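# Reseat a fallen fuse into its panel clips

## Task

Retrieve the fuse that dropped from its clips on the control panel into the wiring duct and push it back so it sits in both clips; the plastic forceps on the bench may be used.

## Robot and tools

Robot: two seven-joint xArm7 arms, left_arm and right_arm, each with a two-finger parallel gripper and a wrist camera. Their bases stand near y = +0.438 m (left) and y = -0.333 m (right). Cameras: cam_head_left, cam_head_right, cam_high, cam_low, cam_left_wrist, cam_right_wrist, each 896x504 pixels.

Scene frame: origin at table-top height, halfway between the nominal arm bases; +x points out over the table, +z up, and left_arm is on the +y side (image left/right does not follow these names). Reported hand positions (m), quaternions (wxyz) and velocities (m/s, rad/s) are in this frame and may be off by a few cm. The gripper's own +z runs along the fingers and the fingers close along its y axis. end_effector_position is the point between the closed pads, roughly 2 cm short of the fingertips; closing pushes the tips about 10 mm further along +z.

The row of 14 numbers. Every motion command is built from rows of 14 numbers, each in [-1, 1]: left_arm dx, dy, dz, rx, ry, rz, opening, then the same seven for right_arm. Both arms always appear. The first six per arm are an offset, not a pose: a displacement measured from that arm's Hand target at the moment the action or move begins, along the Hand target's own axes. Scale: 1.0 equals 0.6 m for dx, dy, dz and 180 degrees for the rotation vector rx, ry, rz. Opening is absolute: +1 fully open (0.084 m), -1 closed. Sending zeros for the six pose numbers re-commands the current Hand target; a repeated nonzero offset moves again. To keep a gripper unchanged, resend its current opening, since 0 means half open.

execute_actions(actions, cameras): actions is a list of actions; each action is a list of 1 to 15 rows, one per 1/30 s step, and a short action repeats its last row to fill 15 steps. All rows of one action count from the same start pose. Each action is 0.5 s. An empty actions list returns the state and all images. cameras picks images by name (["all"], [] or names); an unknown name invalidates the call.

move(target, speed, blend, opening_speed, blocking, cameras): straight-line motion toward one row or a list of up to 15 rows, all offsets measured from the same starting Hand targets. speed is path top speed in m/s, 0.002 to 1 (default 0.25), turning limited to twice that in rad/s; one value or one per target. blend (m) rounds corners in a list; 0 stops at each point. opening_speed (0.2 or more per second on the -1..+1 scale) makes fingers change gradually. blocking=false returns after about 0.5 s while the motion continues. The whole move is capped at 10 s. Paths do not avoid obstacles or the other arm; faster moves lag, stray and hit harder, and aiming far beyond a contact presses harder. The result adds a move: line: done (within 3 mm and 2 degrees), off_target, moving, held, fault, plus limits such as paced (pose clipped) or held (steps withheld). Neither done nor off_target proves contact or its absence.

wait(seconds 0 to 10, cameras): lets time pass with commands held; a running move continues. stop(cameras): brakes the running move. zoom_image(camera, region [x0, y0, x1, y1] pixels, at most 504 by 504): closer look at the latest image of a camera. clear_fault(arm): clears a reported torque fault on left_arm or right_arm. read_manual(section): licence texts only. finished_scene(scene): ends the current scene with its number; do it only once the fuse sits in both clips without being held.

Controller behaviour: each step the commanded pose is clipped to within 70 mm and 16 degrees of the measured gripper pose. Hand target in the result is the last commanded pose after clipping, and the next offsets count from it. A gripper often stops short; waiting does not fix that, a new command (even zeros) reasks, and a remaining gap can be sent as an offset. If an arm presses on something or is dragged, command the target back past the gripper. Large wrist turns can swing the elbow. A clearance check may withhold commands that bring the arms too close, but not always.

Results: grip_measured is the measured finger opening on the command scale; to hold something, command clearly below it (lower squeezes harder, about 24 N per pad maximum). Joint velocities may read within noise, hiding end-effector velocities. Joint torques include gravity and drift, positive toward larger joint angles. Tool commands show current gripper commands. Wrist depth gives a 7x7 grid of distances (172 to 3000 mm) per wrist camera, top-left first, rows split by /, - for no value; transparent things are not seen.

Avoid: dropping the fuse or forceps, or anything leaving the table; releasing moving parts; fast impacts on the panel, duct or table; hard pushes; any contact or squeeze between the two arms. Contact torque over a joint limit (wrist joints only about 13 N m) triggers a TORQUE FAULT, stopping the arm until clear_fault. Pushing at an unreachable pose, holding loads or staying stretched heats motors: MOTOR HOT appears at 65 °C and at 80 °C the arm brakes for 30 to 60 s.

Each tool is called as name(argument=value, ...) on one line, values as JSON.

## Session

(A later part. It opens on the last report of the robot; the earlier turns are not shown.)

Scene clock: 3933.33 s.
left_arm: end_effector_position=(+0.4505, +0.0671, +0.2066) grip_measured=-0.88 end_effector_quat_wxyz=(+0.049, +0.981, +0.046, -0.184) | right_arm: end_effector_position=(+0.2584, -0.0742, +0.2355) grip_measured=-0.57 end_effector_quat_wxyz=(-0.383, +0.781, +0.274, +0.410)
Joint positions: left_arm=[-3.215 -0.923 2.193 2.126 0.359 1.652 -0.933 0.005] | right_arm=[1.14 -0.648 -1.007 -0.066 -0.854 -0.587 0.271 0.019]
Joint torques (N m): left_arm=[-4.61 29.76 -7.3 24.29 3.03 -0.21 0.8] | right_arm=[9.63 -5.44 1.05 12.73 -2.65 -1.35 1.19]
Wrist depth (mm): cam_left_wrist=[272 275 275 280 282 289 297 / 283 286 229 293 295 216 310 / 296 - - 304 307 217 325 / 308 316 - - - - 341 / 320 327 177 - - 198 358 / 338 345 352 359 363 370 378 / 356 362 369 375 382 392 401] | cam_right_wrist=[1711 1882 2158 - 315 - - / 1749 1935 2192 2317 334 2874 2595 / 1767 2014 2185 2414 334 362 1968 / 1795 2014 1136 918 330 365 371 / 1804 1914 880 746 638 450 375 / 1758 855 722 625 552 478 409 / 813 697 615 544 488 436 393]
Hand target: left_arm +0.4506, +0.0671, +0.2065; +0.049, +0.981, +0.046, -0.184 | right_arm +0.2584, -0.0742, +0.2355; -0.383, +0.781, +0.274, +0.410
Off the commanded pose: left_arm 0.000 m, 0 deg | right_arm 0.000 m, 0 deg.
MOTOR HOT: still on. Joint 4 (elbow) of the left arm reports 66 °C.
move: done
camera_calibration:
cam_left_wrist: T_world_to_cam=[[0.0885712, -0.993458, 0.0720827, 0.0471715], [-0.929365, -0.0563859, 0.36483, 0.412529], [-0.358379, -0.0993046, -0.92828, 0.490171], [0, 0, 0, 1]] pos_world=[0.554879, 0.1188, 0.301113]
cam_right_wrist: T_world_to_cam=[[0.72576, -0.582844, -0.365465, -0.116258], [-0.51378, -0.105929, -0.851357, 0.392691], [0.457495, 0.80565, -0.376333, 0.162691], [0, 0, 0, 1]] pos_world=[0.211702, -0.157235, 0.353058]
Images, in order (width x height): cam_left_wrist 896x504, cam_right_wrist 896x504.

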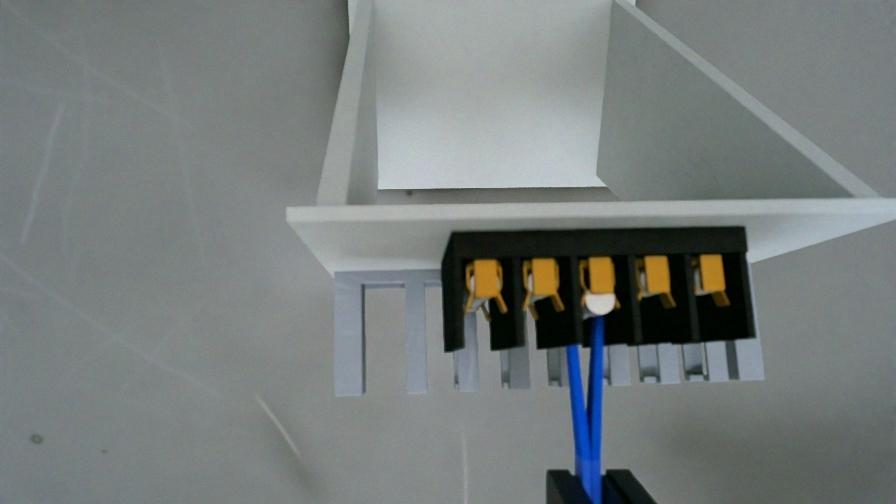

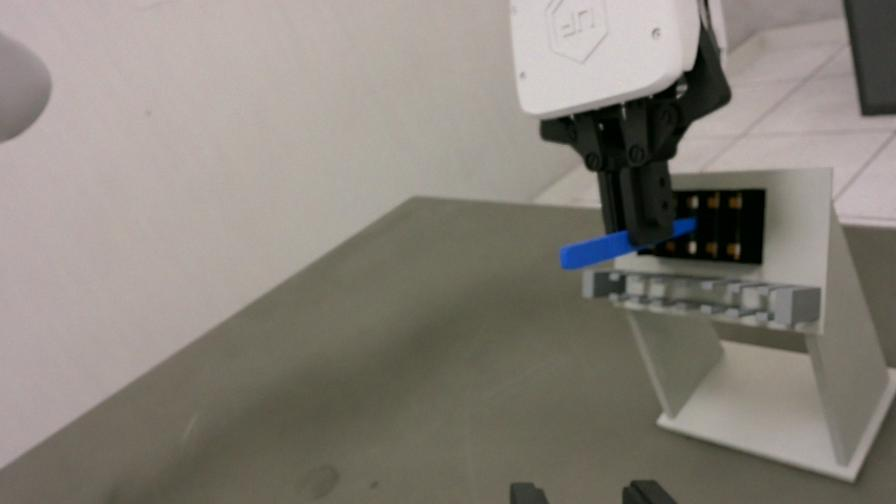

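move(target=[[-0.004,0.001,0,0,0,0,-0.76,0,0,0,0,0,0,-0.55]], speed=0.03, opening_speed=0.3, cameras=["cam_left_wrist","cam_right_wrist"])

zoom_image(camera="cam_left_wrist", region=[460, 170, 700, 390])

zoom_image(camera="cam_right_wrist", region=[640, 170, 780, 280])

Scene clock: 3982.97 s.
left_arm: end_effector_position=(+0.4484, +0.0664, +0.2075) grip_measured=-0.78 end_effector_quat_wxyz=(+0.049, +0.981, +0.046, -0.184) | right_arm: end_effector_position=(+0.2584, -0.0742, +0.2355) grip_measured=-0.57 end_effector_quat_wxyz=(-0.383, +0.781, +0.274, +0.410)
Joint positions: left_arm=[-3.211 -0.917 2.19 2.114 0.357 1.648 -0.937 0.01] | right_arm=[1.14 -0.648 -1.007 -0.066 -0.854 -0.587 0.271 0.019]
Joint torques (N m): left_arm=[4.28 38.07 -11.06 15.65 -1.67 -3.87 -0.54] | right_arm=[9.46 -5.61 1.07 12.62 -2.61 -1.34 1.25]
Wrist depth (mm): cam_left_wrist=[272 276 276 280 283 290 297 / 284 286 230 293 296 215 311 / 296 - 228 303 307 216 326 / 309 317 - - - 338 342 / 322 327 177 - - 186 358 / 339 345 351 357 364 370 378 / 356 363 369 374 383 393 401] | cam_right_wrist=[1728 1914 2158 - 312 - - / 1741 1951 2138 2333 331 2727 2614 / 1758 1968 2172 2348 334 357 1962 / 1813 2002 1126 922 327 367 370 / 1790 1893 887 744 636 450 376 / 1749 852 726 625 550 478 409 / 813 700 616 543 485 436 393]
Hand target: left_arm +0.4484, +0.0664, +0.2075; +0.049, +0.981, +0.046, -0.184 | right_arm +0.2584, -0.0742, +0.2355; -0.383, +0.781, +0.274, +0.410
Off the commanded pose: left_arm 0.000 m, 0 deg | right_arm 0.000 m, 0 deg.
MOTOR HOT: still on. Joint 4 (elbow) of the left arm reports 66 °C.
move: done
camera_calibration:
cam_left_wrist: T_world_to_cam=[[0.0885712, -0.993458, 0.0720827, 0.0464979], [-0.929365, -0.0563859, 0.36483, 0.410204], [-0.358379, -0.0993046, -0.92828, 0.490175], [0, 0, 0, 1]] pos_world=[0.552779, 0.118, 0.302013]
cam_right_wrist: T_world_to_cam=[[0.72576, -0.582844, -0.365465, -0.116258], [-0.51378, -0.105929, -0.851357, 0.392691], [0.457495, 0.80565, -0.376333, 0.162691], [0, 0, 0, 1]] pos_world=[0.211702, -0.157235, 0.353058]
Images, in order (width x height): cam_left_wrist 896x504, cam_right_wrist 896x504.

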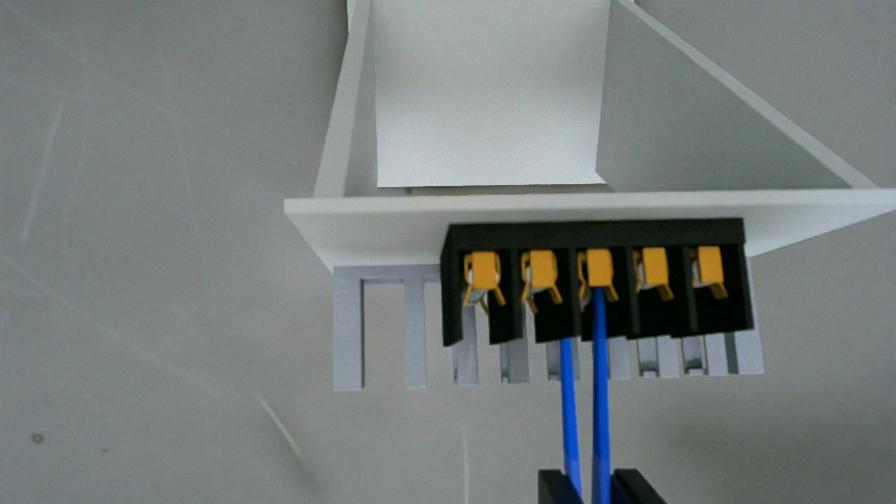

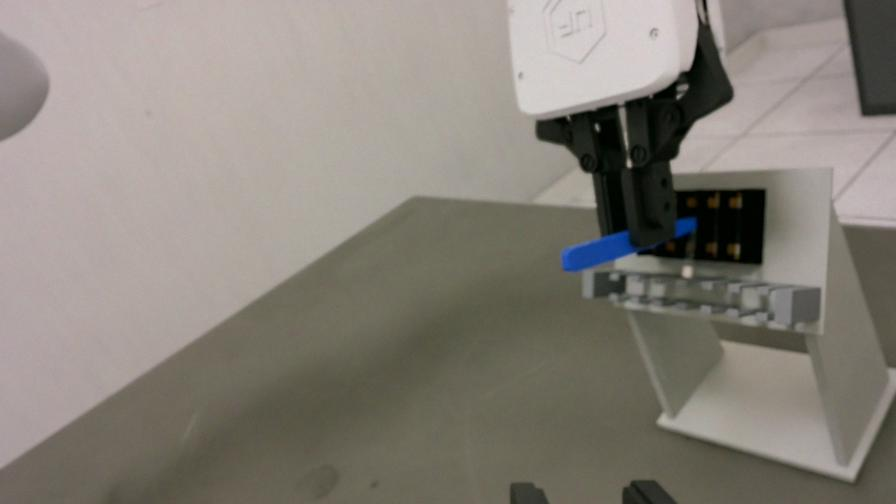

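Scaled by 2.100 from the camera's 896x504 image, which has a finer 1280x720 frame.

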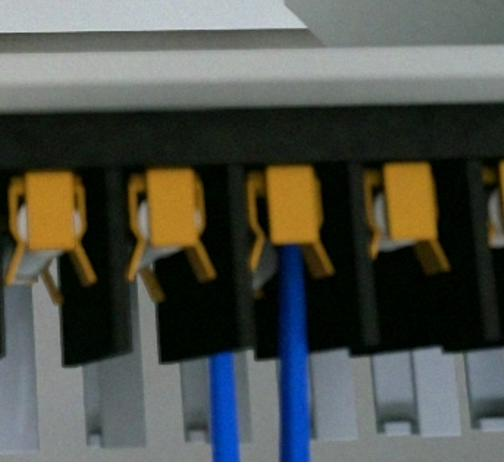

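Scaled by 3.600 from the camera's 896x504 image, which has a finer 1280x720 frame.

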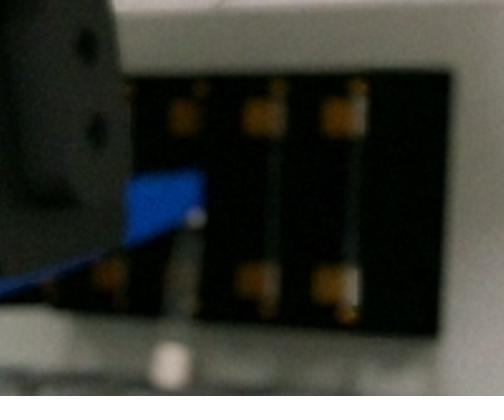

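move(target=[[0.0019,0,0.0098,0,0,0,-0.76,0,0,0,0,0,0,-0.55]], speed=0.04, cameras=["cam_left_wrist","cam_right_wrist"])

zoom_image(camera="cam_left_wrist", region=[460, 170, 700, 390])

zoom_image(camera="cam_right_wrist", region=[640, 190, 780, 300])

Scene clock: 4007.83 s.
left_arm: end_effector_position=(+0.4474, +0.0658, +0.2016) grip_measured=-0.78 end_effector_quat_wxyz=(+0.049, +0.981, +0.046, -0.184) | right_arm: end_effector_position=(+0.2584, -0.0742, +0.2355) grip_measured=-0.57 end_effector_quat_wxyz=(-0.383, +0.781, +0.274, +0.410)
Joint positions: left_arm=[-3.203 -0.917 2.19 2.092 0.357 1.629 -0.939 0.01] | right_arm=[1.14 -0.648 -1.007 -0.066 -0.854 -0.587 0.271 0.019]
Joint torques (N m): left_arm=[4.65 37.68 -11.21 15.72 1.94 -3.66 -0.3] | right_arm=[9.85 -5.84 1.18 12.49 -2.38 -1.46 1.17]
Wrist depth (mm): cam_left_wrist=[267 271 269 275 278 284 292 / 278 280 181 287 290 212 305 / 290 - 232 297 301 214 320 / 303 310 - - - - 336 / 315 319 - - - 183 351 / 332 339 347 354 357 363 372 / 350 355 362 366 375 385 395] | cam_right_wrist=[1741 1924 2132 - 313 - - / 1772 1962 2158 2309 330 2760 2604 / 1767 1957 2192 2439 337 356 1996 / 1785 1946 1126 918 - 365 370 / 1804 1951 889 754 632 451 375 / 1781 857 725 628 550 477 409 / 816 696 615 543 487 436 392]
Hand target: left_arm +0.4474, +0.0658, +0.2016; +0.049, +0.981, +0.046, -0.184 | right_arm +0.2584, -0.0742, +0.2355; -0.383, +0.781, +0.274, +0.410
Off the commanded pose: left_arm 0.000 m, 0 deg | right_arm 0.000 m, 0 deg.
MOTOR HOT: still on. Joint 4 (elbow) of the left arm reports 63 °C.
move: done
camera_calibration:
cam_left_wrist: T_world_to_cam=[[0.0885712, -0.993458, 0.0720827, 0.0464245], [-0.929365, -0.0563859, 0.36483, 0.4113], [-0.358379, -0.0993046, -0.92828, 0.484244], [0, 0, 0, 1]] pos_world=[0.551679, 0.1174, 0.296113]
cam_right_wrist: T_world_to_cam=[[0.72576, -0.582844, -0.365465, -0.116258], [-0.51378, -0.105929, -0.851357, 0.392691], [0.457495, 0.80565, -0.376333, 0.162691], [0, 0, 0, 1]] pos_world=[0.211702, -0.157235, 0.353058]
Images, in order (width x height): cam_left_wrist 896x504, cam_right_wrist 896x504.

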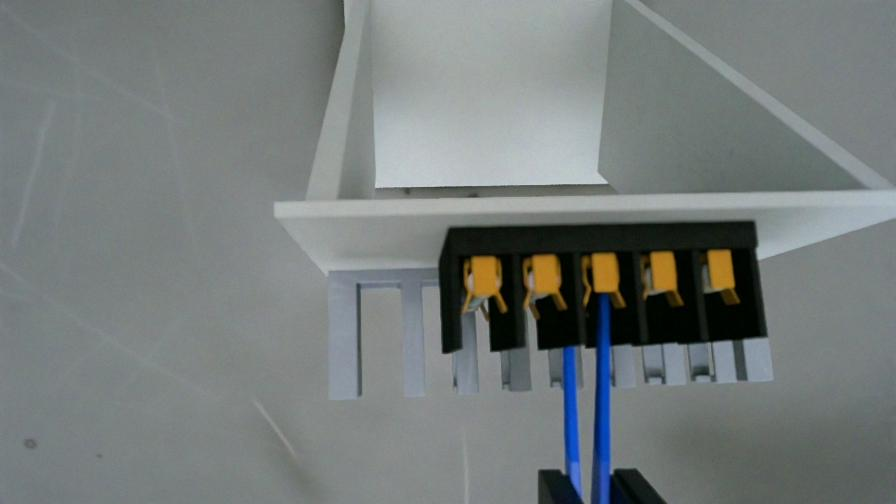

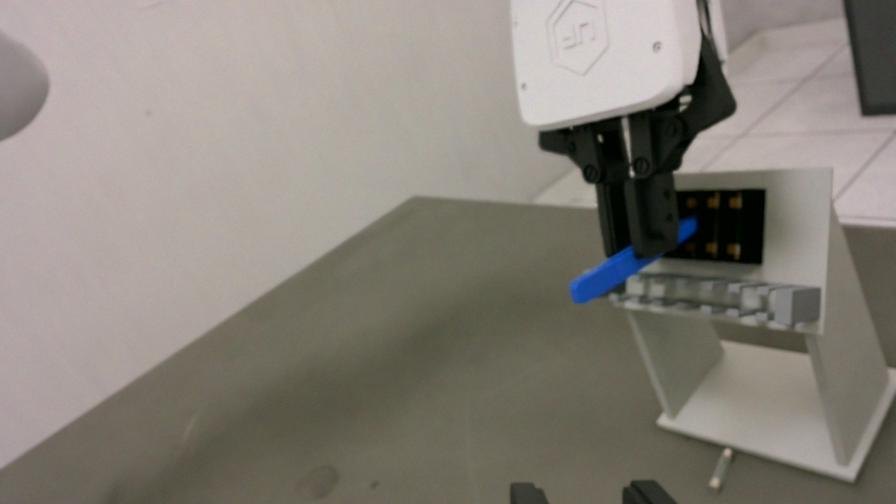

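Scaled by 2.100 from the camera's 896x504 image, which has a finer 1280x720 frame.

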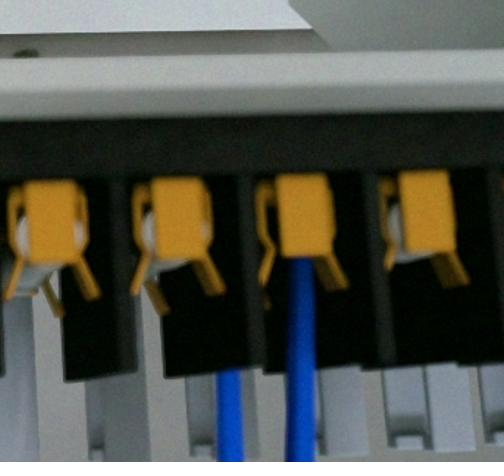

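Scaled by 3.600 from the camera's 896x504 image, which has a finer 1280x720 frame.

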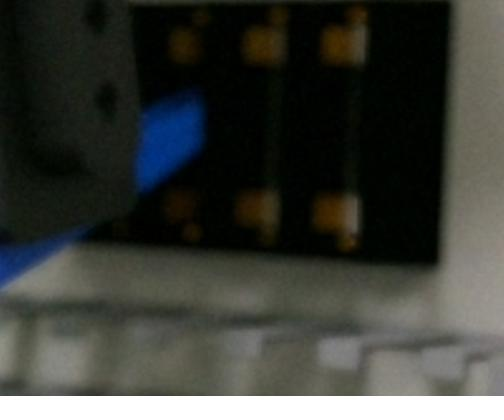

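move(target=[[-0.08,0,0,0,0,0,-0.86,0,0,0,0,0,0,-0.55],[-0.2,0,-0.05,0,0,0,-0.86,0,0,0,0,0,0,-0.55]], speed=0.15, opening_speed=0.4, blend=[0.02,0], cameras=["cam_left_wrist","cam_right_wrist","cam_high"])

Scene clock: 4100.43 s.
left_arm: end_effector_position=(+0.3466, +0.0606, +0.2731) grip_measured=-0.87 end_effector_quat_wxyz=(+0.049, +0.981, +0.046, -0.184) | right_arm: end_effector_position=(+0.2584, -0.0742, +0.2355) grip_measured=-0.57 end_effector_quat_wxyz=(-0.383, +0.781, +0.274, +0.410)
Joint positions: left_arm=[-2.995 -0.613 2.012 1.711 0.185 1.554 -1.047 0.006] | right_arm=[1.14 -0.648 -1.007 -0.066 -0.854 -0.587 0.271 0.019]
Joint torques (N m): left_arm=[5.29 28.4 -10.34 18.34 -4.73 -2.46 -0.9] | right_arm=[9.48 -5.68 1.26 12.24 -2.63 -1.4 1.17]
Wrist depth (mm): cam_left_wrist=[332 336 342 345 351 357 363 / 346 350 357 361 367 372 379 / 361 366 373 378 384 391 398 / 376 381 388 394 401 407 415 / 391 397 404 410 417 426 435 / 411 416 426 433 443 449 458 / 431 440 446 457 463 475 485] | cam_right_wrist=[1741 1857 254 227 2738 - - / 1763 1940 296 252 2805 - 2595 / 1763 1968 - 254 2749 398 1974 / 1781 1940 1091 816 786 374 370 / 1781 1924 866 746 633 449 375 / 1754 852 725 626 552 477 409 / 813 696 615 544 489 434 392]
Hand target: left_arm +0.3466, +0.0605, +0.2732; +0.049, +0.981, +0.046, -0.184 | right_arm +0.2584, -0.0742, +0.2355; -0.383, +0.781, +0.274, +0.410
Off the commanded pose: left_arm 0.000 m, 0 deg | right_arm 0.000 m, 0 deg.
MOTOR HOT: cleared for the motors of the left arm.
move: done
camera_calibration:
cam_left_wrist: T_world_to_cam=[[0.0885198, -0.993477, 0.0718799, 0.0450244], [-0.929287, -0.05639, 0.365028, 0.291222], [-0.358594, -0.0991092, -0.928218, 0.514053], [0, 0, 0, 1]] pos_world=[0.450979, 0.1121, 0.367613]
cam_right_wrist: T_world_to_cam=[[0.72576, -0.582844, -0.365465, -0.116258], [-0.51378, -0.105929, -0.851357, 0.392691], [0.457495, 0.80565, -0.376333, 0.162691], [0, 0, 0, 1]] pos_world=[0.211702, -0.157235, 0.353058]
Images, in order (width x height): cam_high 896x504, cam_left_wrist 896x504, cam_right_wrist 896x504.

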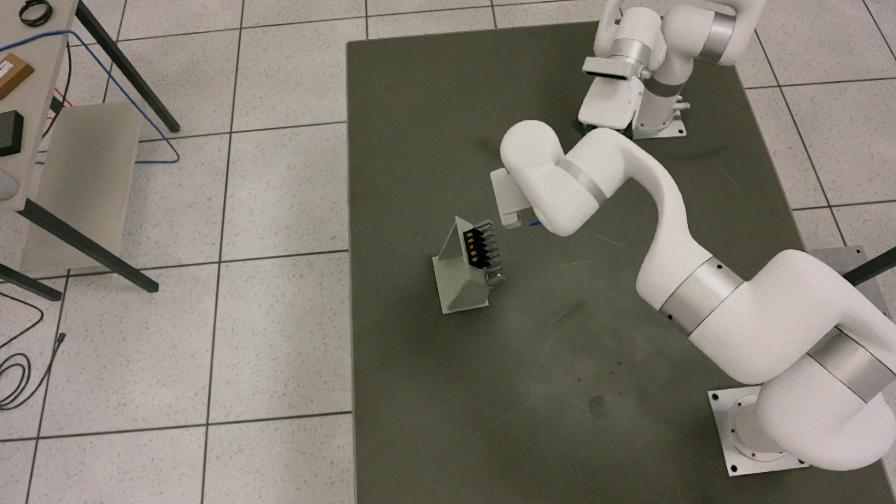

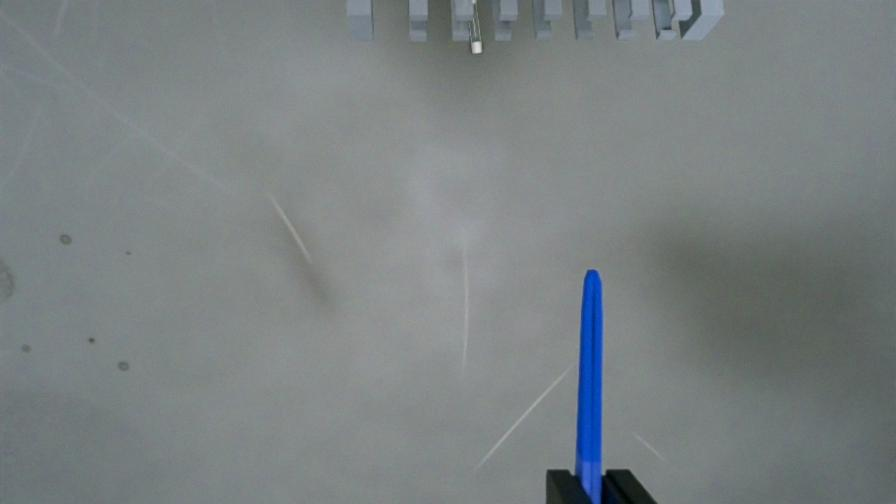

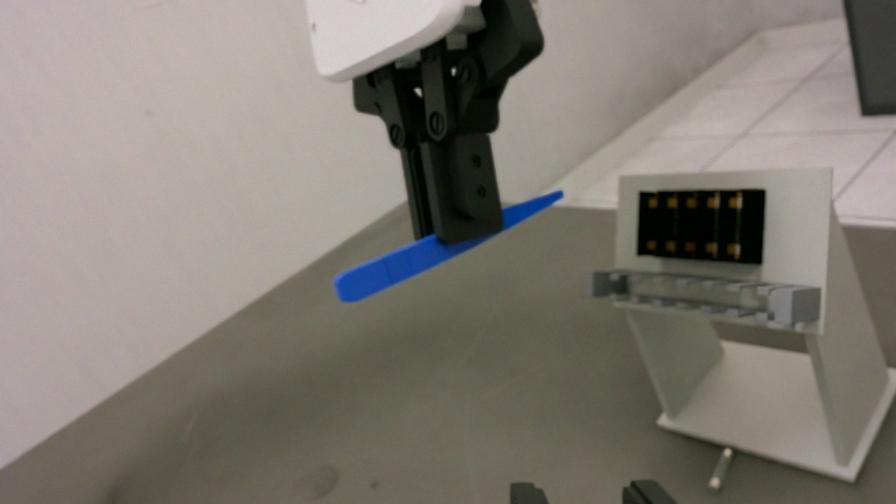

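move(target=[[0.051,-0.241,0.0905,0.0311,0.065,0.0292,-0.86,0,0,0,0,0,0,-0.55],[0.051,-0.241,0.0905,0.0311,0.065,0.0292,-0.86,-0.0593,0.1263,0.3777,-0.3046,-0.0529,0.0707,-0.55]], speed=0.2, blend=[0.03,0], cameras=["cam_left_wrist","cam_right_wrist","cam_low"])

Scene clock: 4143.50 s.
left_arm: end_effector_position=(+0.3400, +0.1998, +0.2001) grip_measured=-0.87 end_effector_quat_wxyz=(+0.005, +0.997, -0.003, -0.082) | right_arm: end_effector_position=(+0.3941, +0.0661, +0.0930) grip_measured=-0.57 end_effector_quat_wxyz=(+0.000, +0.924, -0.001, +0.383)
Joint positions: left_arm=[-2.316 -0.103 1.752 1.079 0.005 1.195 -0.566 0.006] | right_arm=[1.306 0.671 -0.102 1.326 1.972 -0.734 -0.976 0.019]
Joint torques (N m): left_arm=[4.72 9.47 -3.45 21.64 -3.69 -3.93 0.6] | right_arm=[-10.09 -30.05 -0.05 16.84 1.66 -3.95 -1.63]
Wrist depth (mm): cam_left_wrist=[305 305 305 303 304 299 178 / 310 311 310 310 310 310 310 / 317 317 316 316 317 316 313 / 322 322 321 321 321 321 218 / 329 328 328 327 326 326 196 / 335 336 334 335 334 335 189 / 343 342 341 340 340 342 190] | cam_right_wrist=[- - - - - - 1557 / 422 - - - - - 421 / 378 - - - - 173 374 / 329 319 255 328 313 229 328 / 301 292 244 295 287 283 299 / 269 269 264 264 265 269 268 / 250 250 248 250 249 249 250]
Hand target: left_arm +0.3400, +0.1998, +0.2001; +0.005, +0.997, -0.003, -0.082 | right_arm +0.3941, +0.0661, +0.0930; +0.000, +0.924, -0.001, +0.383
Off the commanded pose: left_arm 0.000 m, 0 deg | right_arm 0.000 m, 0 deg.
move: done
camera_calibration:
cam_left_wrist: T_world_to_cam=[[-0.0232904, -0.999727, -0.0016343, 0.243289], [-0.985952, 0.022699, 0.165482, 0.362977], [-0.1654, 0.00546549, -0.986211, 0.382789], [0, 0, 0, 1]] pos_world=[0.426858, 0.232891, 0.317842]
cam_right_wrist: T_world_to_cam=[[-0.0260951, -0.999476, 0.019137, 0.103099], [-0.702344, 0.00470814, -0.711822, 0.410007], [0.711359, -0.0320158, -0.702099, -0.0803627], [0, 0, 0, 1]] pos_world=[0.347823, 0.0985422, 0.233456]
Images, in order (width x height): cam_low 896x504, cam_left_wrist 896x504, cam_right_wrist 896x504.

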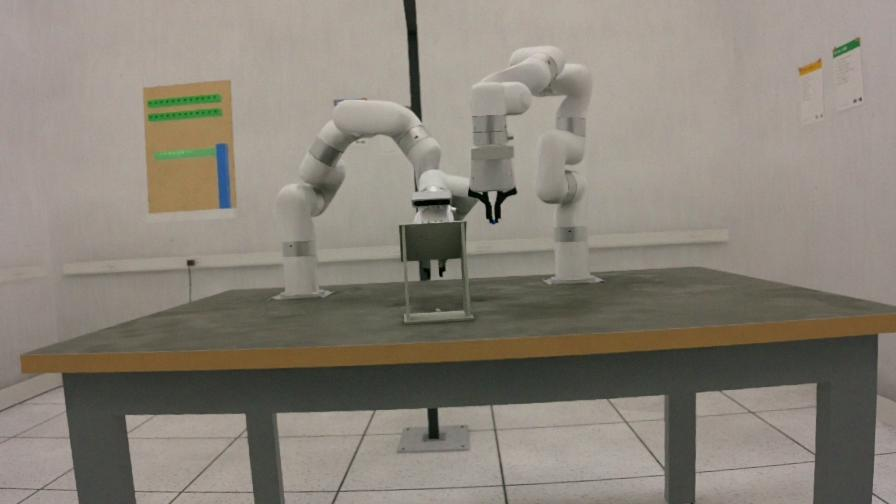

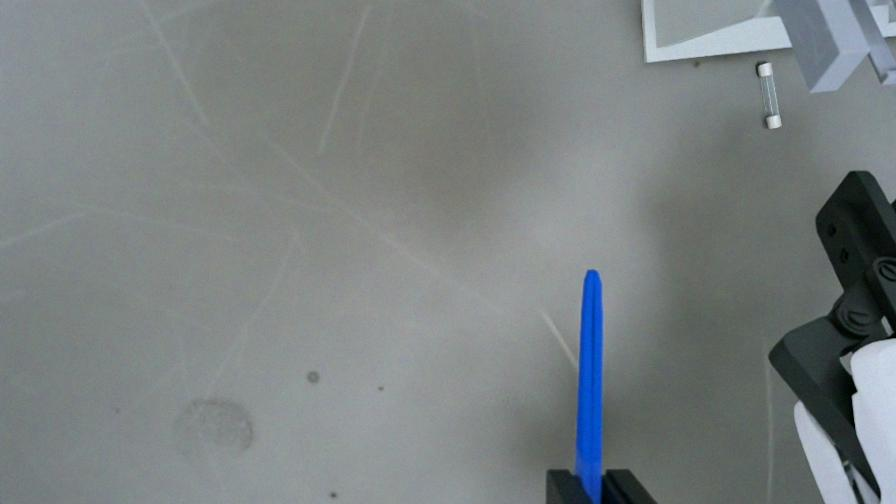

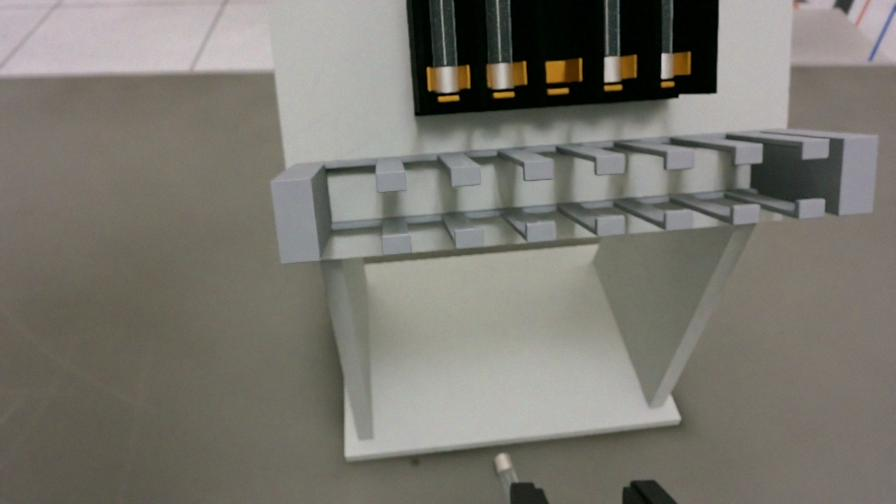

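move(target=[[0.0405,0,0.28,0,0,0,-0.86,-0.0159,0,0.1361,0,0,0,-0.55],[0.0405,0,0.28,0,0,0,-0.86,-0.0159,0,0.1361,0,0,0,-0.92]], speed=0.1, cameras=["cam_left_wrist","cam_right_wrist"])

Scene clock: 4169.50 s.
left_arm: end_effector_position=(+0.3364, +0.1982, +0.0304) grip_measured=-0.87 end_effector_quat_wxyz=(+0.005, +0.997, -0.003, -0.082) | right_arm: end_effector_position=(+0.4451, +0.0660, +0.0286) grip_measured=-0.94 end_effector_quat_wxyz=(+0.000, +0.924, -0.001, +0.383)
Joint positions: left_arm=[-2.723 -0.537 2.166 0.916 0.492 0.807 -0.891 0.006] | right_arm=[1.256 0.871 -0.157 1.441 1.881 -0.622 -0.893 0.003]
Joint torques (N m): left_arm=[-4.63 14.31 -5.76 22.78 3.75 -4.1 -0.89] | right_arm=[-9.55 -32.6 -8.74 15.1 -3.87 -1.04 1.51]
Wrist depth (mm): cam_left_wrist=[- - - - - - - / - - - - - - - / - - - - - - - / - - - - - - - / - - - - - - - / - - - - - - - / - - - - - - -] | cam_right_wrist=[- - - - - - - / - - - - - - - / - - - 262 263 191 - / - - 224 232 232 197 - / 210 - 206 212 212 201 212 / 194 194 190 190 190 190 195 / 180 176 176 176 177 177 177]
Hand target: left_arm +0.3364, +0.1982, +0.0304; +0.005, +0.997, -0.003, -0.082 | right_arm +0.4451, +0.0660, +0.0286; +0.000, +0.924, -0.001, +0.383
Off the commanded pose: left_arm 0.000 m, 0 deg | right_arm 0.000 m, 0 deg.
move: done
camera_calibration:
cam_left_wrist: T_world_to_cam=[[-0.0232904, -0.999727, -0.0016343, 0.24123], [-0.985952, 0.022699, 0.165482, 0.387647], [-0.1654, 0.00546549, -0.986211, 0.21486], [0, 0, 0, 1]] pos_world=[0.423358, 0.231191, 0.148142]
cam_right_wrist: T_world_to_cam=[[-0.0261657, -0.999476, 0.0190662, 0.105606], [-0.702343, 0.0048081, -0.711822, 0.400046], [0.711358, -0.0320164, -0.702101, -0.161931], [0, 0, 0, 1]] pos_world=[0.398923, 0.0984424, 0.169056]
Images, in order (width x height): cam_left_wrist 896x504, cam_right_wrist 896x504.

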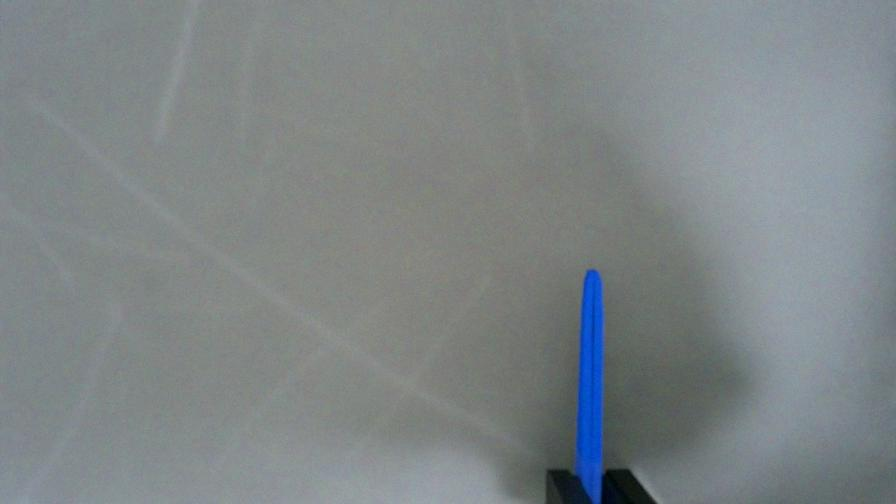

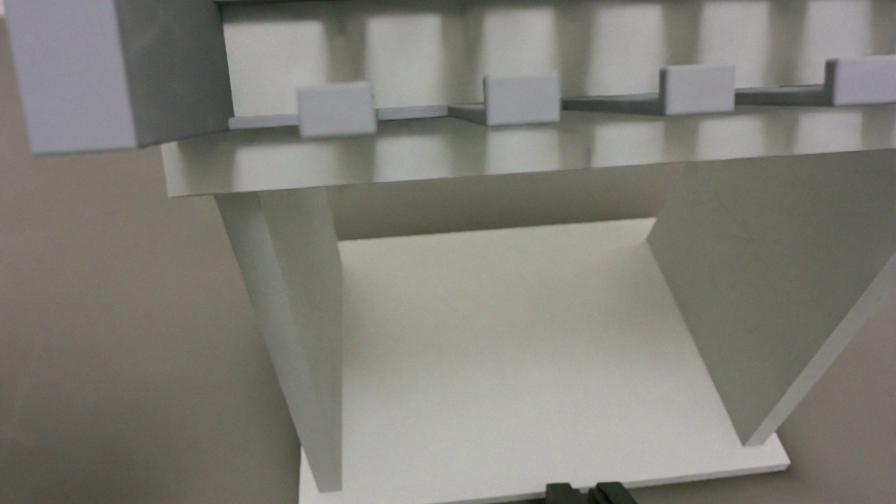

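move(target=[[0,0,0,0,0,0,-0.86,0,0,-0.1,0,0,0,-0.92]], speed=0.1, cameras=["cam_right_wrist"])

Scene clock: 4174.93 s.
left_arm: end_effector_position=(+0.3364, +0.1982, +0.0304) grip_measured=-0.87 end_effector_quat_wxyz=(+0.005, +0.997, -0.003, -0.082) | right_arm: end_effector_position=(+0.4027, +0.0661, +0.0709) grip_measured=-0.94 end_effector_quat_wxyz=(+0.000, +0.924, -0.001, +0.383)
Joint positions: left_arm=[-2.723 -0.537 2.166 0.916 0.492 0.807 -0.891 0.006] | right_arm=[1.311 0.727 -0.124 1.336 1.936 -0.698 -0.923 0.002]
Joint torques (N m): left_arm=[-4.62 14.81 -5.87 22.81 3.22 -3.34 -0.85] | right_arm=[9.7 -41.99 -0.6 11.78 1.53 -4.1 -1.66]
Wrist depth (mm): cam_left_wrist=[- - - - - - - / - - - - - - - / - - - - - - - / - - - - - - - / - - - - - - - / - - - - - - - / - - - - - - -] | cam_right_wrist=[- - - - - - 1604 / - - - - - - - / - - - - - 202 326 / 298 297 272 291 288 206 296 / 272 264 247 259 260 257 271 / 244 243 238 239 239 239 243 / 226 226 226 226 226 226 221]
Hand target: left_arm +0.3364, +0.1982, +0.0304; +0.005, +0.997, -0.003, -0.082 | right_arm +0.4027, +0.0661, +0.0710; +0.000, +0.924, -0.001, +0.383
Off the commanded pose: left_arm 0.000 m, 0 deg | right_arm 0.000 m, 0 deg.
move: done
camera_calibration:
cam_right_wrist: T_world_to_cam=[[-0.0261645, -0.999473, 0.0192079, 0.103756], [-0.702394, 0.00470865, -0.711772, 0.400323], [0.711307, -0.0321147, -0.702148, -0.101958], [0, 0, 0, 1]] pos_world=[0.356423, 0.0985422, 0.211356]
Images, in order (width x height): cam_right_wrist 896x504.

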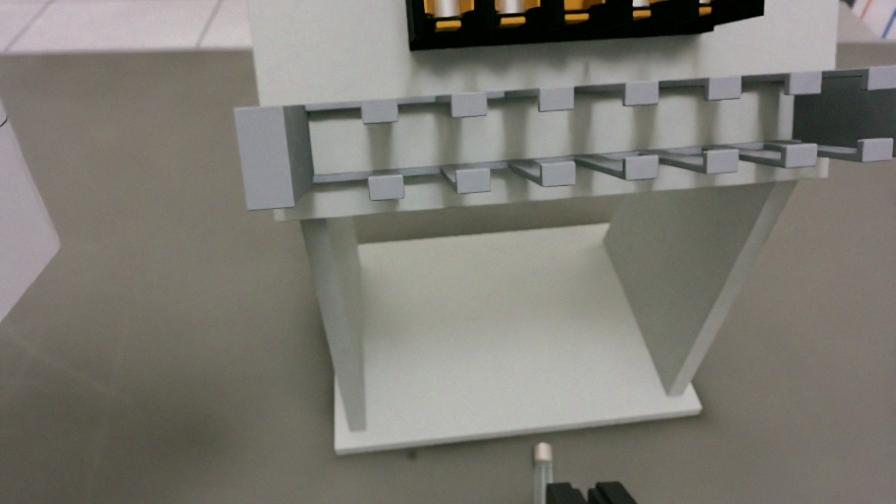

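move(target=[[0,0,0,0,0,0,-0.86,0,0.0122,0,0,0,0,-0.55],[0,0,0,0,0,0,-0.86,-0.0022,0.0122,0.102,0,0,0,-0.55],[0,0,0,0,0,0,-0.86,-0.0022,0.0122,0.102,0,0,0,-0.92]], speed=0.08, cameras=["cam_right_wrist"])

Scene clock: 4197.20 s.
left_arm: end_effector_position=(+0.3364, +0.1982, +0.0304) grip_measured=-0.87 end_effector_quat_wxyz=(+0.005, +0.997, -0.003, -0.082) | right_arm: end_effector_position=(+0.4450, +0.0587, +0.0268) grip_measured=-0.92 end_effector_quat_wxyz=(+0.000, +0.924, -0.001, +0.383)
Joint positions: left_arm=[-2.723 -0.537 2.166 0.916 0.492 0.807 -0.891 0.006] | right_arm=[1.27 0.86 -0.177 1.399 1.853 -0.602 -0.851 0.003]
Joint torques (N m): left_arm=[-4.22 14.63 -5.66 22.69 3.09 -2.46 -0.86] | right_arm=[-9.88 -30.98 -7.17 12.19 -2.6 -1.09 0.75]
Wrist depth (mm): cam_left_wrist=[- - - - - - - / - - - - - - - / - - - - - - - / - - - - - - - / - - - - - - - / - - - - - - - / - - - - - - -] | cam_right_wrist=[- - - - - - - / - - - - - - - / - - 259 260 260 191 - / - - 222 230 230 197 236 / - - 203 210 210 200 210 / 192 - 188 188 188 186 193 / 178 178 179 179 175 175 179]
Hand target: left_arm +0.3364, +0.1982, +0.0304; +0.005, +0.997, -0.003, -0.082 | right_arm +0.4450, +0.0587, +0.0268; +0.000, +0.924, -0.001, +0.383
Off the commanded pose: left_arm 0.000 m, 0 deg | right_arm 0.000 m, 0 deg.
move: done
camera_calibration:
cam_right_wrist: T_world_to_cam=[[-0.0261656, -0.999476, 0.0190643, 0.0983414], [-0.702293, 0.00480707, -0.711872, 0.398718], [0.711407, -0.0320153, -0.70205, -0.163386], [0, 0, 0, 1]] pos_world=[0.398823, 0.0911424, 0.167256]
Images, in order (width x height): cam_right_wrist 896x504.

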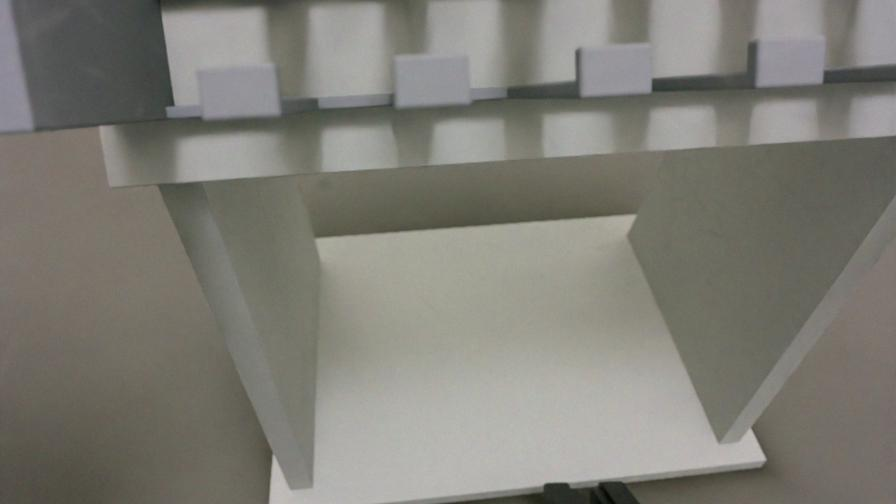

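move(target=[[0,0,0,0,0,0,-0.86,0,0,-0.1,0,0,0,-0.95]], speed=0.08, cameras=["cam_right_wrist"])

Scene clock: 4201.93 s.
left_arm: end_effector_position=(+0.3364, +0.1982, +0.0304) grip_measured=-0.87 end_effector_quat_wxyz=(+0.005, +0.997, -0.003, -0.082) | right_arm: end_effector_position=(+0.4026, +0.0587, +0.0692) grip_measured=-0.93 end_effector_quat_wxyz=(+0.000, +0.924, -0.001, +0.383)
Joint positions: left_arm=[-2.723 -0.537 2.166 0.916 0.492 0.807 -0.891 0.006] | right_arm=[1.323 0.714 -0.141 1.296 1.915 -0.681 -0.89 0.003]
Joint torques (N m): left_arm=[-4.91 14.75 -5.87 22.92 2.22 -1.66 -0.53] | right_arm=[9.87 -41.37 -0.8 11.49 1.42 -4.18 -1.56]
Wrist depth (mm): cam_left_wrist=[- - - - - - - / - - - - - - - / - - - - - - - / - - - - - - - / - - - - - - - / - - - - - - - / - - - - - - -] | cam_right_wrist=[- - - - - - 1593 / - - - - - - - / - - - 314 - 226 324 / 295 295 281 289 289 232 294 / 270 262 237 257 256 254 268 / 242 242 236 237 237 237 241 / 224 224 224 224 224 224 218]
Hand target: left_arm +0.3364, +0.1982, +0.0304; +0.005, +0.997, -0.003, -0.082 | right_arm +0.4026, +0.0588, +0.0692; +0.000, +0.924, -0.001, +0.383
Off the commanded pose: left_arm 0.000 m, 0 deg | right_arm 0.000 m, 0 deg.
move: done
camera_calibration:
cam_right_wrist: T_world_to_cam=[[-0.0261645, -0.999473, 0.0192079, 0.0963921], [-0.702394, 0.00470865, -0.711772, 0.399007], [0.711307, -0.0321147, -0.702148, -0.103389], [0, 0, 0, 1]] pos_world=[0.356323, 0.0911422, 0.209556]
Images, in order (width x height): cam_right_wrist 896x504.

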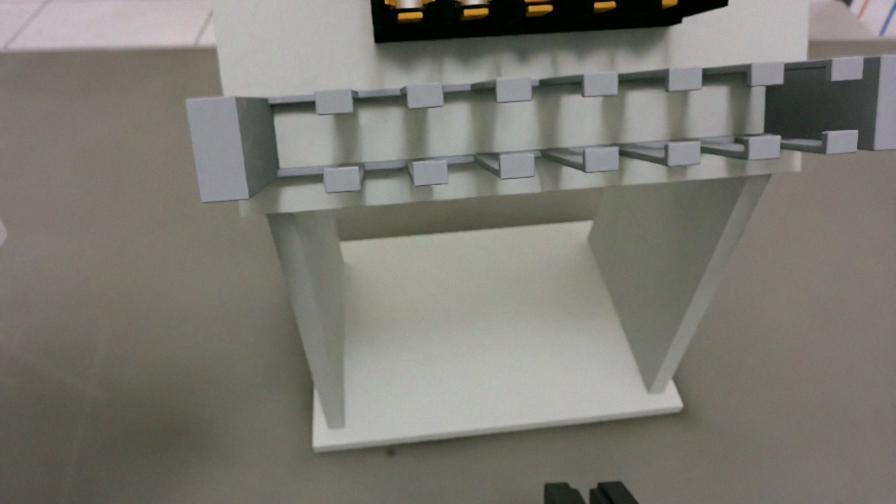

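move(target=[[0,0,0,0,0,0,-0.86,-0.106,0.131,-0.106,0,0,0,-0.95]], speed=0.15, cameras=["cam_right_wrist","cam_head_right","cam_head_left"])

zoom_image(camera="cam_head_right", region=[350, 150, 550, 300])

Scene clock: 4210.00 s.
left_arm: end_effector_position=(+0.3364, +0.1982, +0.0304) grip_measured=-0.87 end_effector_quat_wxyz=(+0.005, +0.997, -0.003, -0.082) | right_arm: end_effector_position=(+0.3125, -0.0197, +0.0691) grip_measured=-0.93 end_effector_quat_wxyz=(+0.000, +0.924, -0.001, +0.383)
Joint positions: left_arm=[-2.723 -0.537 2.166 0.916 0.492 0.807 -0.891 0.006] | right_arm=[1.558 0.481 -0.189 0.763 1.71 -0.69 -0.428 0.003]
Joint torques (N m): left_arm=[-4.76 14.79 -5.66 22.8 1.97 -0.95 -0.48] | right_arm=[10.04 -32.03 -7.59 7.57 -3.59 -4.68 1.74]
Wrist depth (mm): cam_left_wrist=[- - - - - - - / - - - - - - - / - - - - - - - / - - - - - - - / - - - - - - - / - - - - - - - / - - - - - - -] | cam_right_wrist=[210 298 409 429 448 450 452 / 360 325 376 376 378 378 378 / 323 307 329 325 336 337 338 / 293 288 294 295 294 294 295 / 267 268 268 261 269 269 270 / 240 240 241 241 241 241 242 / 223 224 224 224 224 224 219]
Hand target: left_arm +0.3364, +0.1982, +0.0304; +0.005, +0.997, -0.003, -0.082 | right_arm +0.3125, -0.0197, +0.0691; +0.000, +0.924, -0.001, +0.383
Off the commanded pose: left_arm 0.000 m, 0 deg | right_arm 0.000 m, 0 deg.
MOTOR HOT: joint 4 (elbow) of the left arm reports 65 °C; the controller stops that arm at 80 °C. To cool a motor, set the load down, stop pushing, or move to a pose that needs little force. At that limit the left arm can sag while its brakes close.
move: done
camera_calibration:
cam_right_wrist: T_world_to_cam=[[-0.0261629, -0.999476, 0.019068, 0.0157077], [-0.702393, 0.00480707, -0.711773, 0.336159], [0.711308, -0.0320153, -0.702151, -0.0418895], [0, 0, 0, 1]] pos_world=[0.266323, 0.0127424, 0.209556]
Images, in order (width x height): cam_head_left 896x504, cam_head_right 896x504, cam_right_wrist 896x504.

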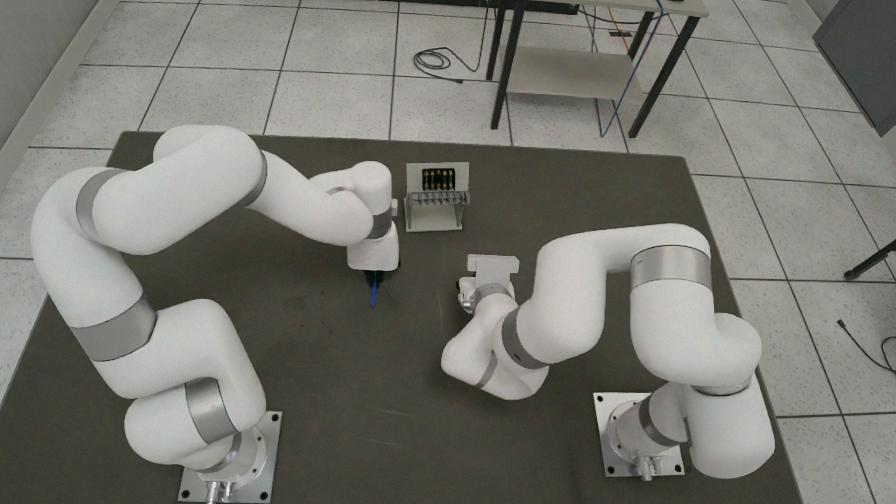

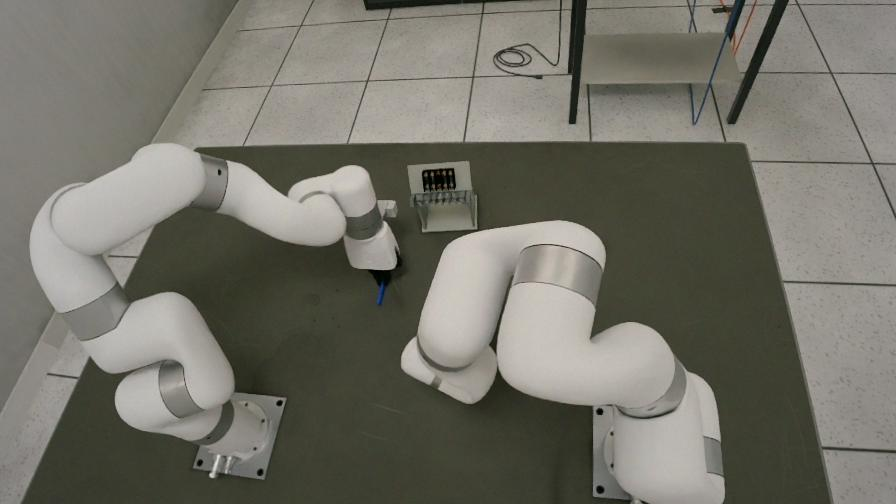

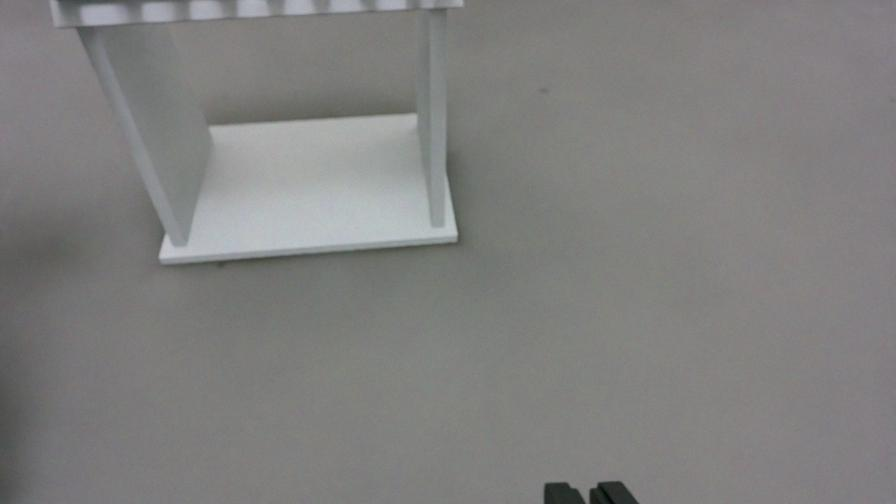

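Scaled by 2.520 from the camera's 896x504 image, which has a finer 1280x720 frame.

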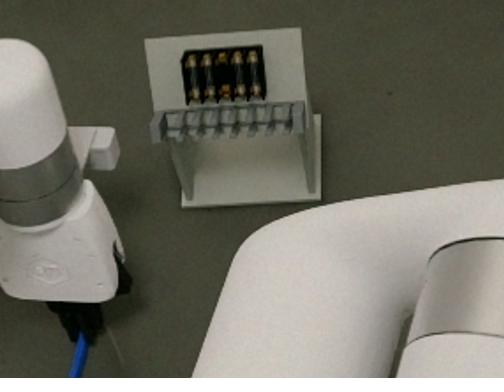

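wait(seconds=0.1, cameras=["cam_low"])

zoom_image(camera="cam_low", region=[330, 230, 530, 340])

Scene clock: 4216.17 s.
left_arm: end_effector_position=(+0.3364, +0.1982, +0.0304) grip_measured=-0.87 end_effector_quat_wxyz=(+0.005, +0.997, -0.003, -0.082) | right_arm: end_effector_position=(+0.3125, -0.0197, +0.0691) grip_measured=-0.93 end_effector_quat_wxyz=(+0.000, +0.924, -0.001, +0.383)
Joint positions: left_arm=[-2.723 -0.537 2.166 0.916 0.492 0.807 -0.891 0.006] | right_arm=[1.558 0.481 -0.189 0.763 1.71 -0.69 -0.428 0.003]
Joint torques (N m): left_arm=[-4.2 14.28 -5.88 22.47 2.04 -1.05 -0.45] | right_arm=[10.02 -32.45 -7.51 7.38 -3.49 -4.71 1.45]
Wrist depth (mm): cam_left_wrist=[- - - - - - - / - - - - - - - / - - - - - - - / - - - - - - - / - - - - - - - / - - - - - - - / - - - - - - -] | cam_right_wrist=[210 298 409 427 450 451 450 / 359 327 376 376 376 378 380 / 323 307 329 325 336 337 338 / 293 288 293 294 295 294 295 / 268 268 268 262 269 270 270 / 240 241 241 241 241 242 242 / 223 224 224 224 224 224 219]
Hand target: left_arm +0.3364, +0.1982, +0.0304; +0.005, +0.997, -0.003, -0.082 | right_arm +0.3125, -0.0197, +0.0691; +0.000, +0.924, -0.001, +0.383
Tool commands: left_gripper/opening=-0.86 right_gripper/opening=-0.95
Off the commanded pose: left_arm 0.000 m, 0 deg | right_arm 0.000 m, 0 deg.
MOTOR HOT: still on. Joint 4 (elbow) of the left arm reports 65 °C.
wait: 0.10 s; at rest from the start
Images, in order (width x height): cam_low 896x504.

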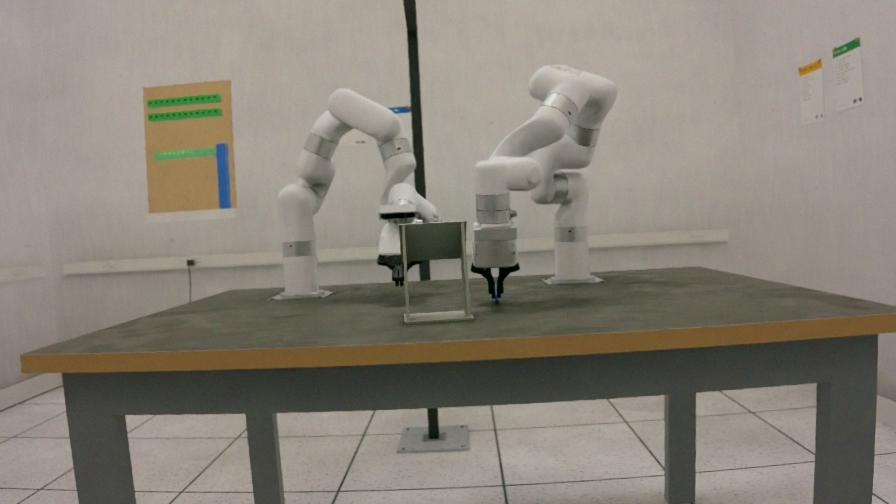

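Scaled by 2.520 from the camera's 896x504 image, which has a finer 1280x720 frame.

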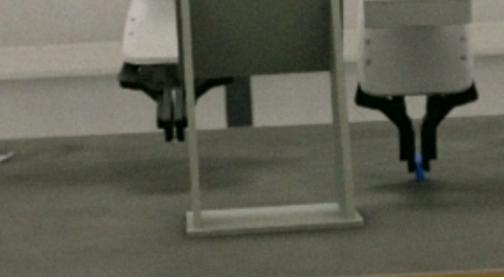

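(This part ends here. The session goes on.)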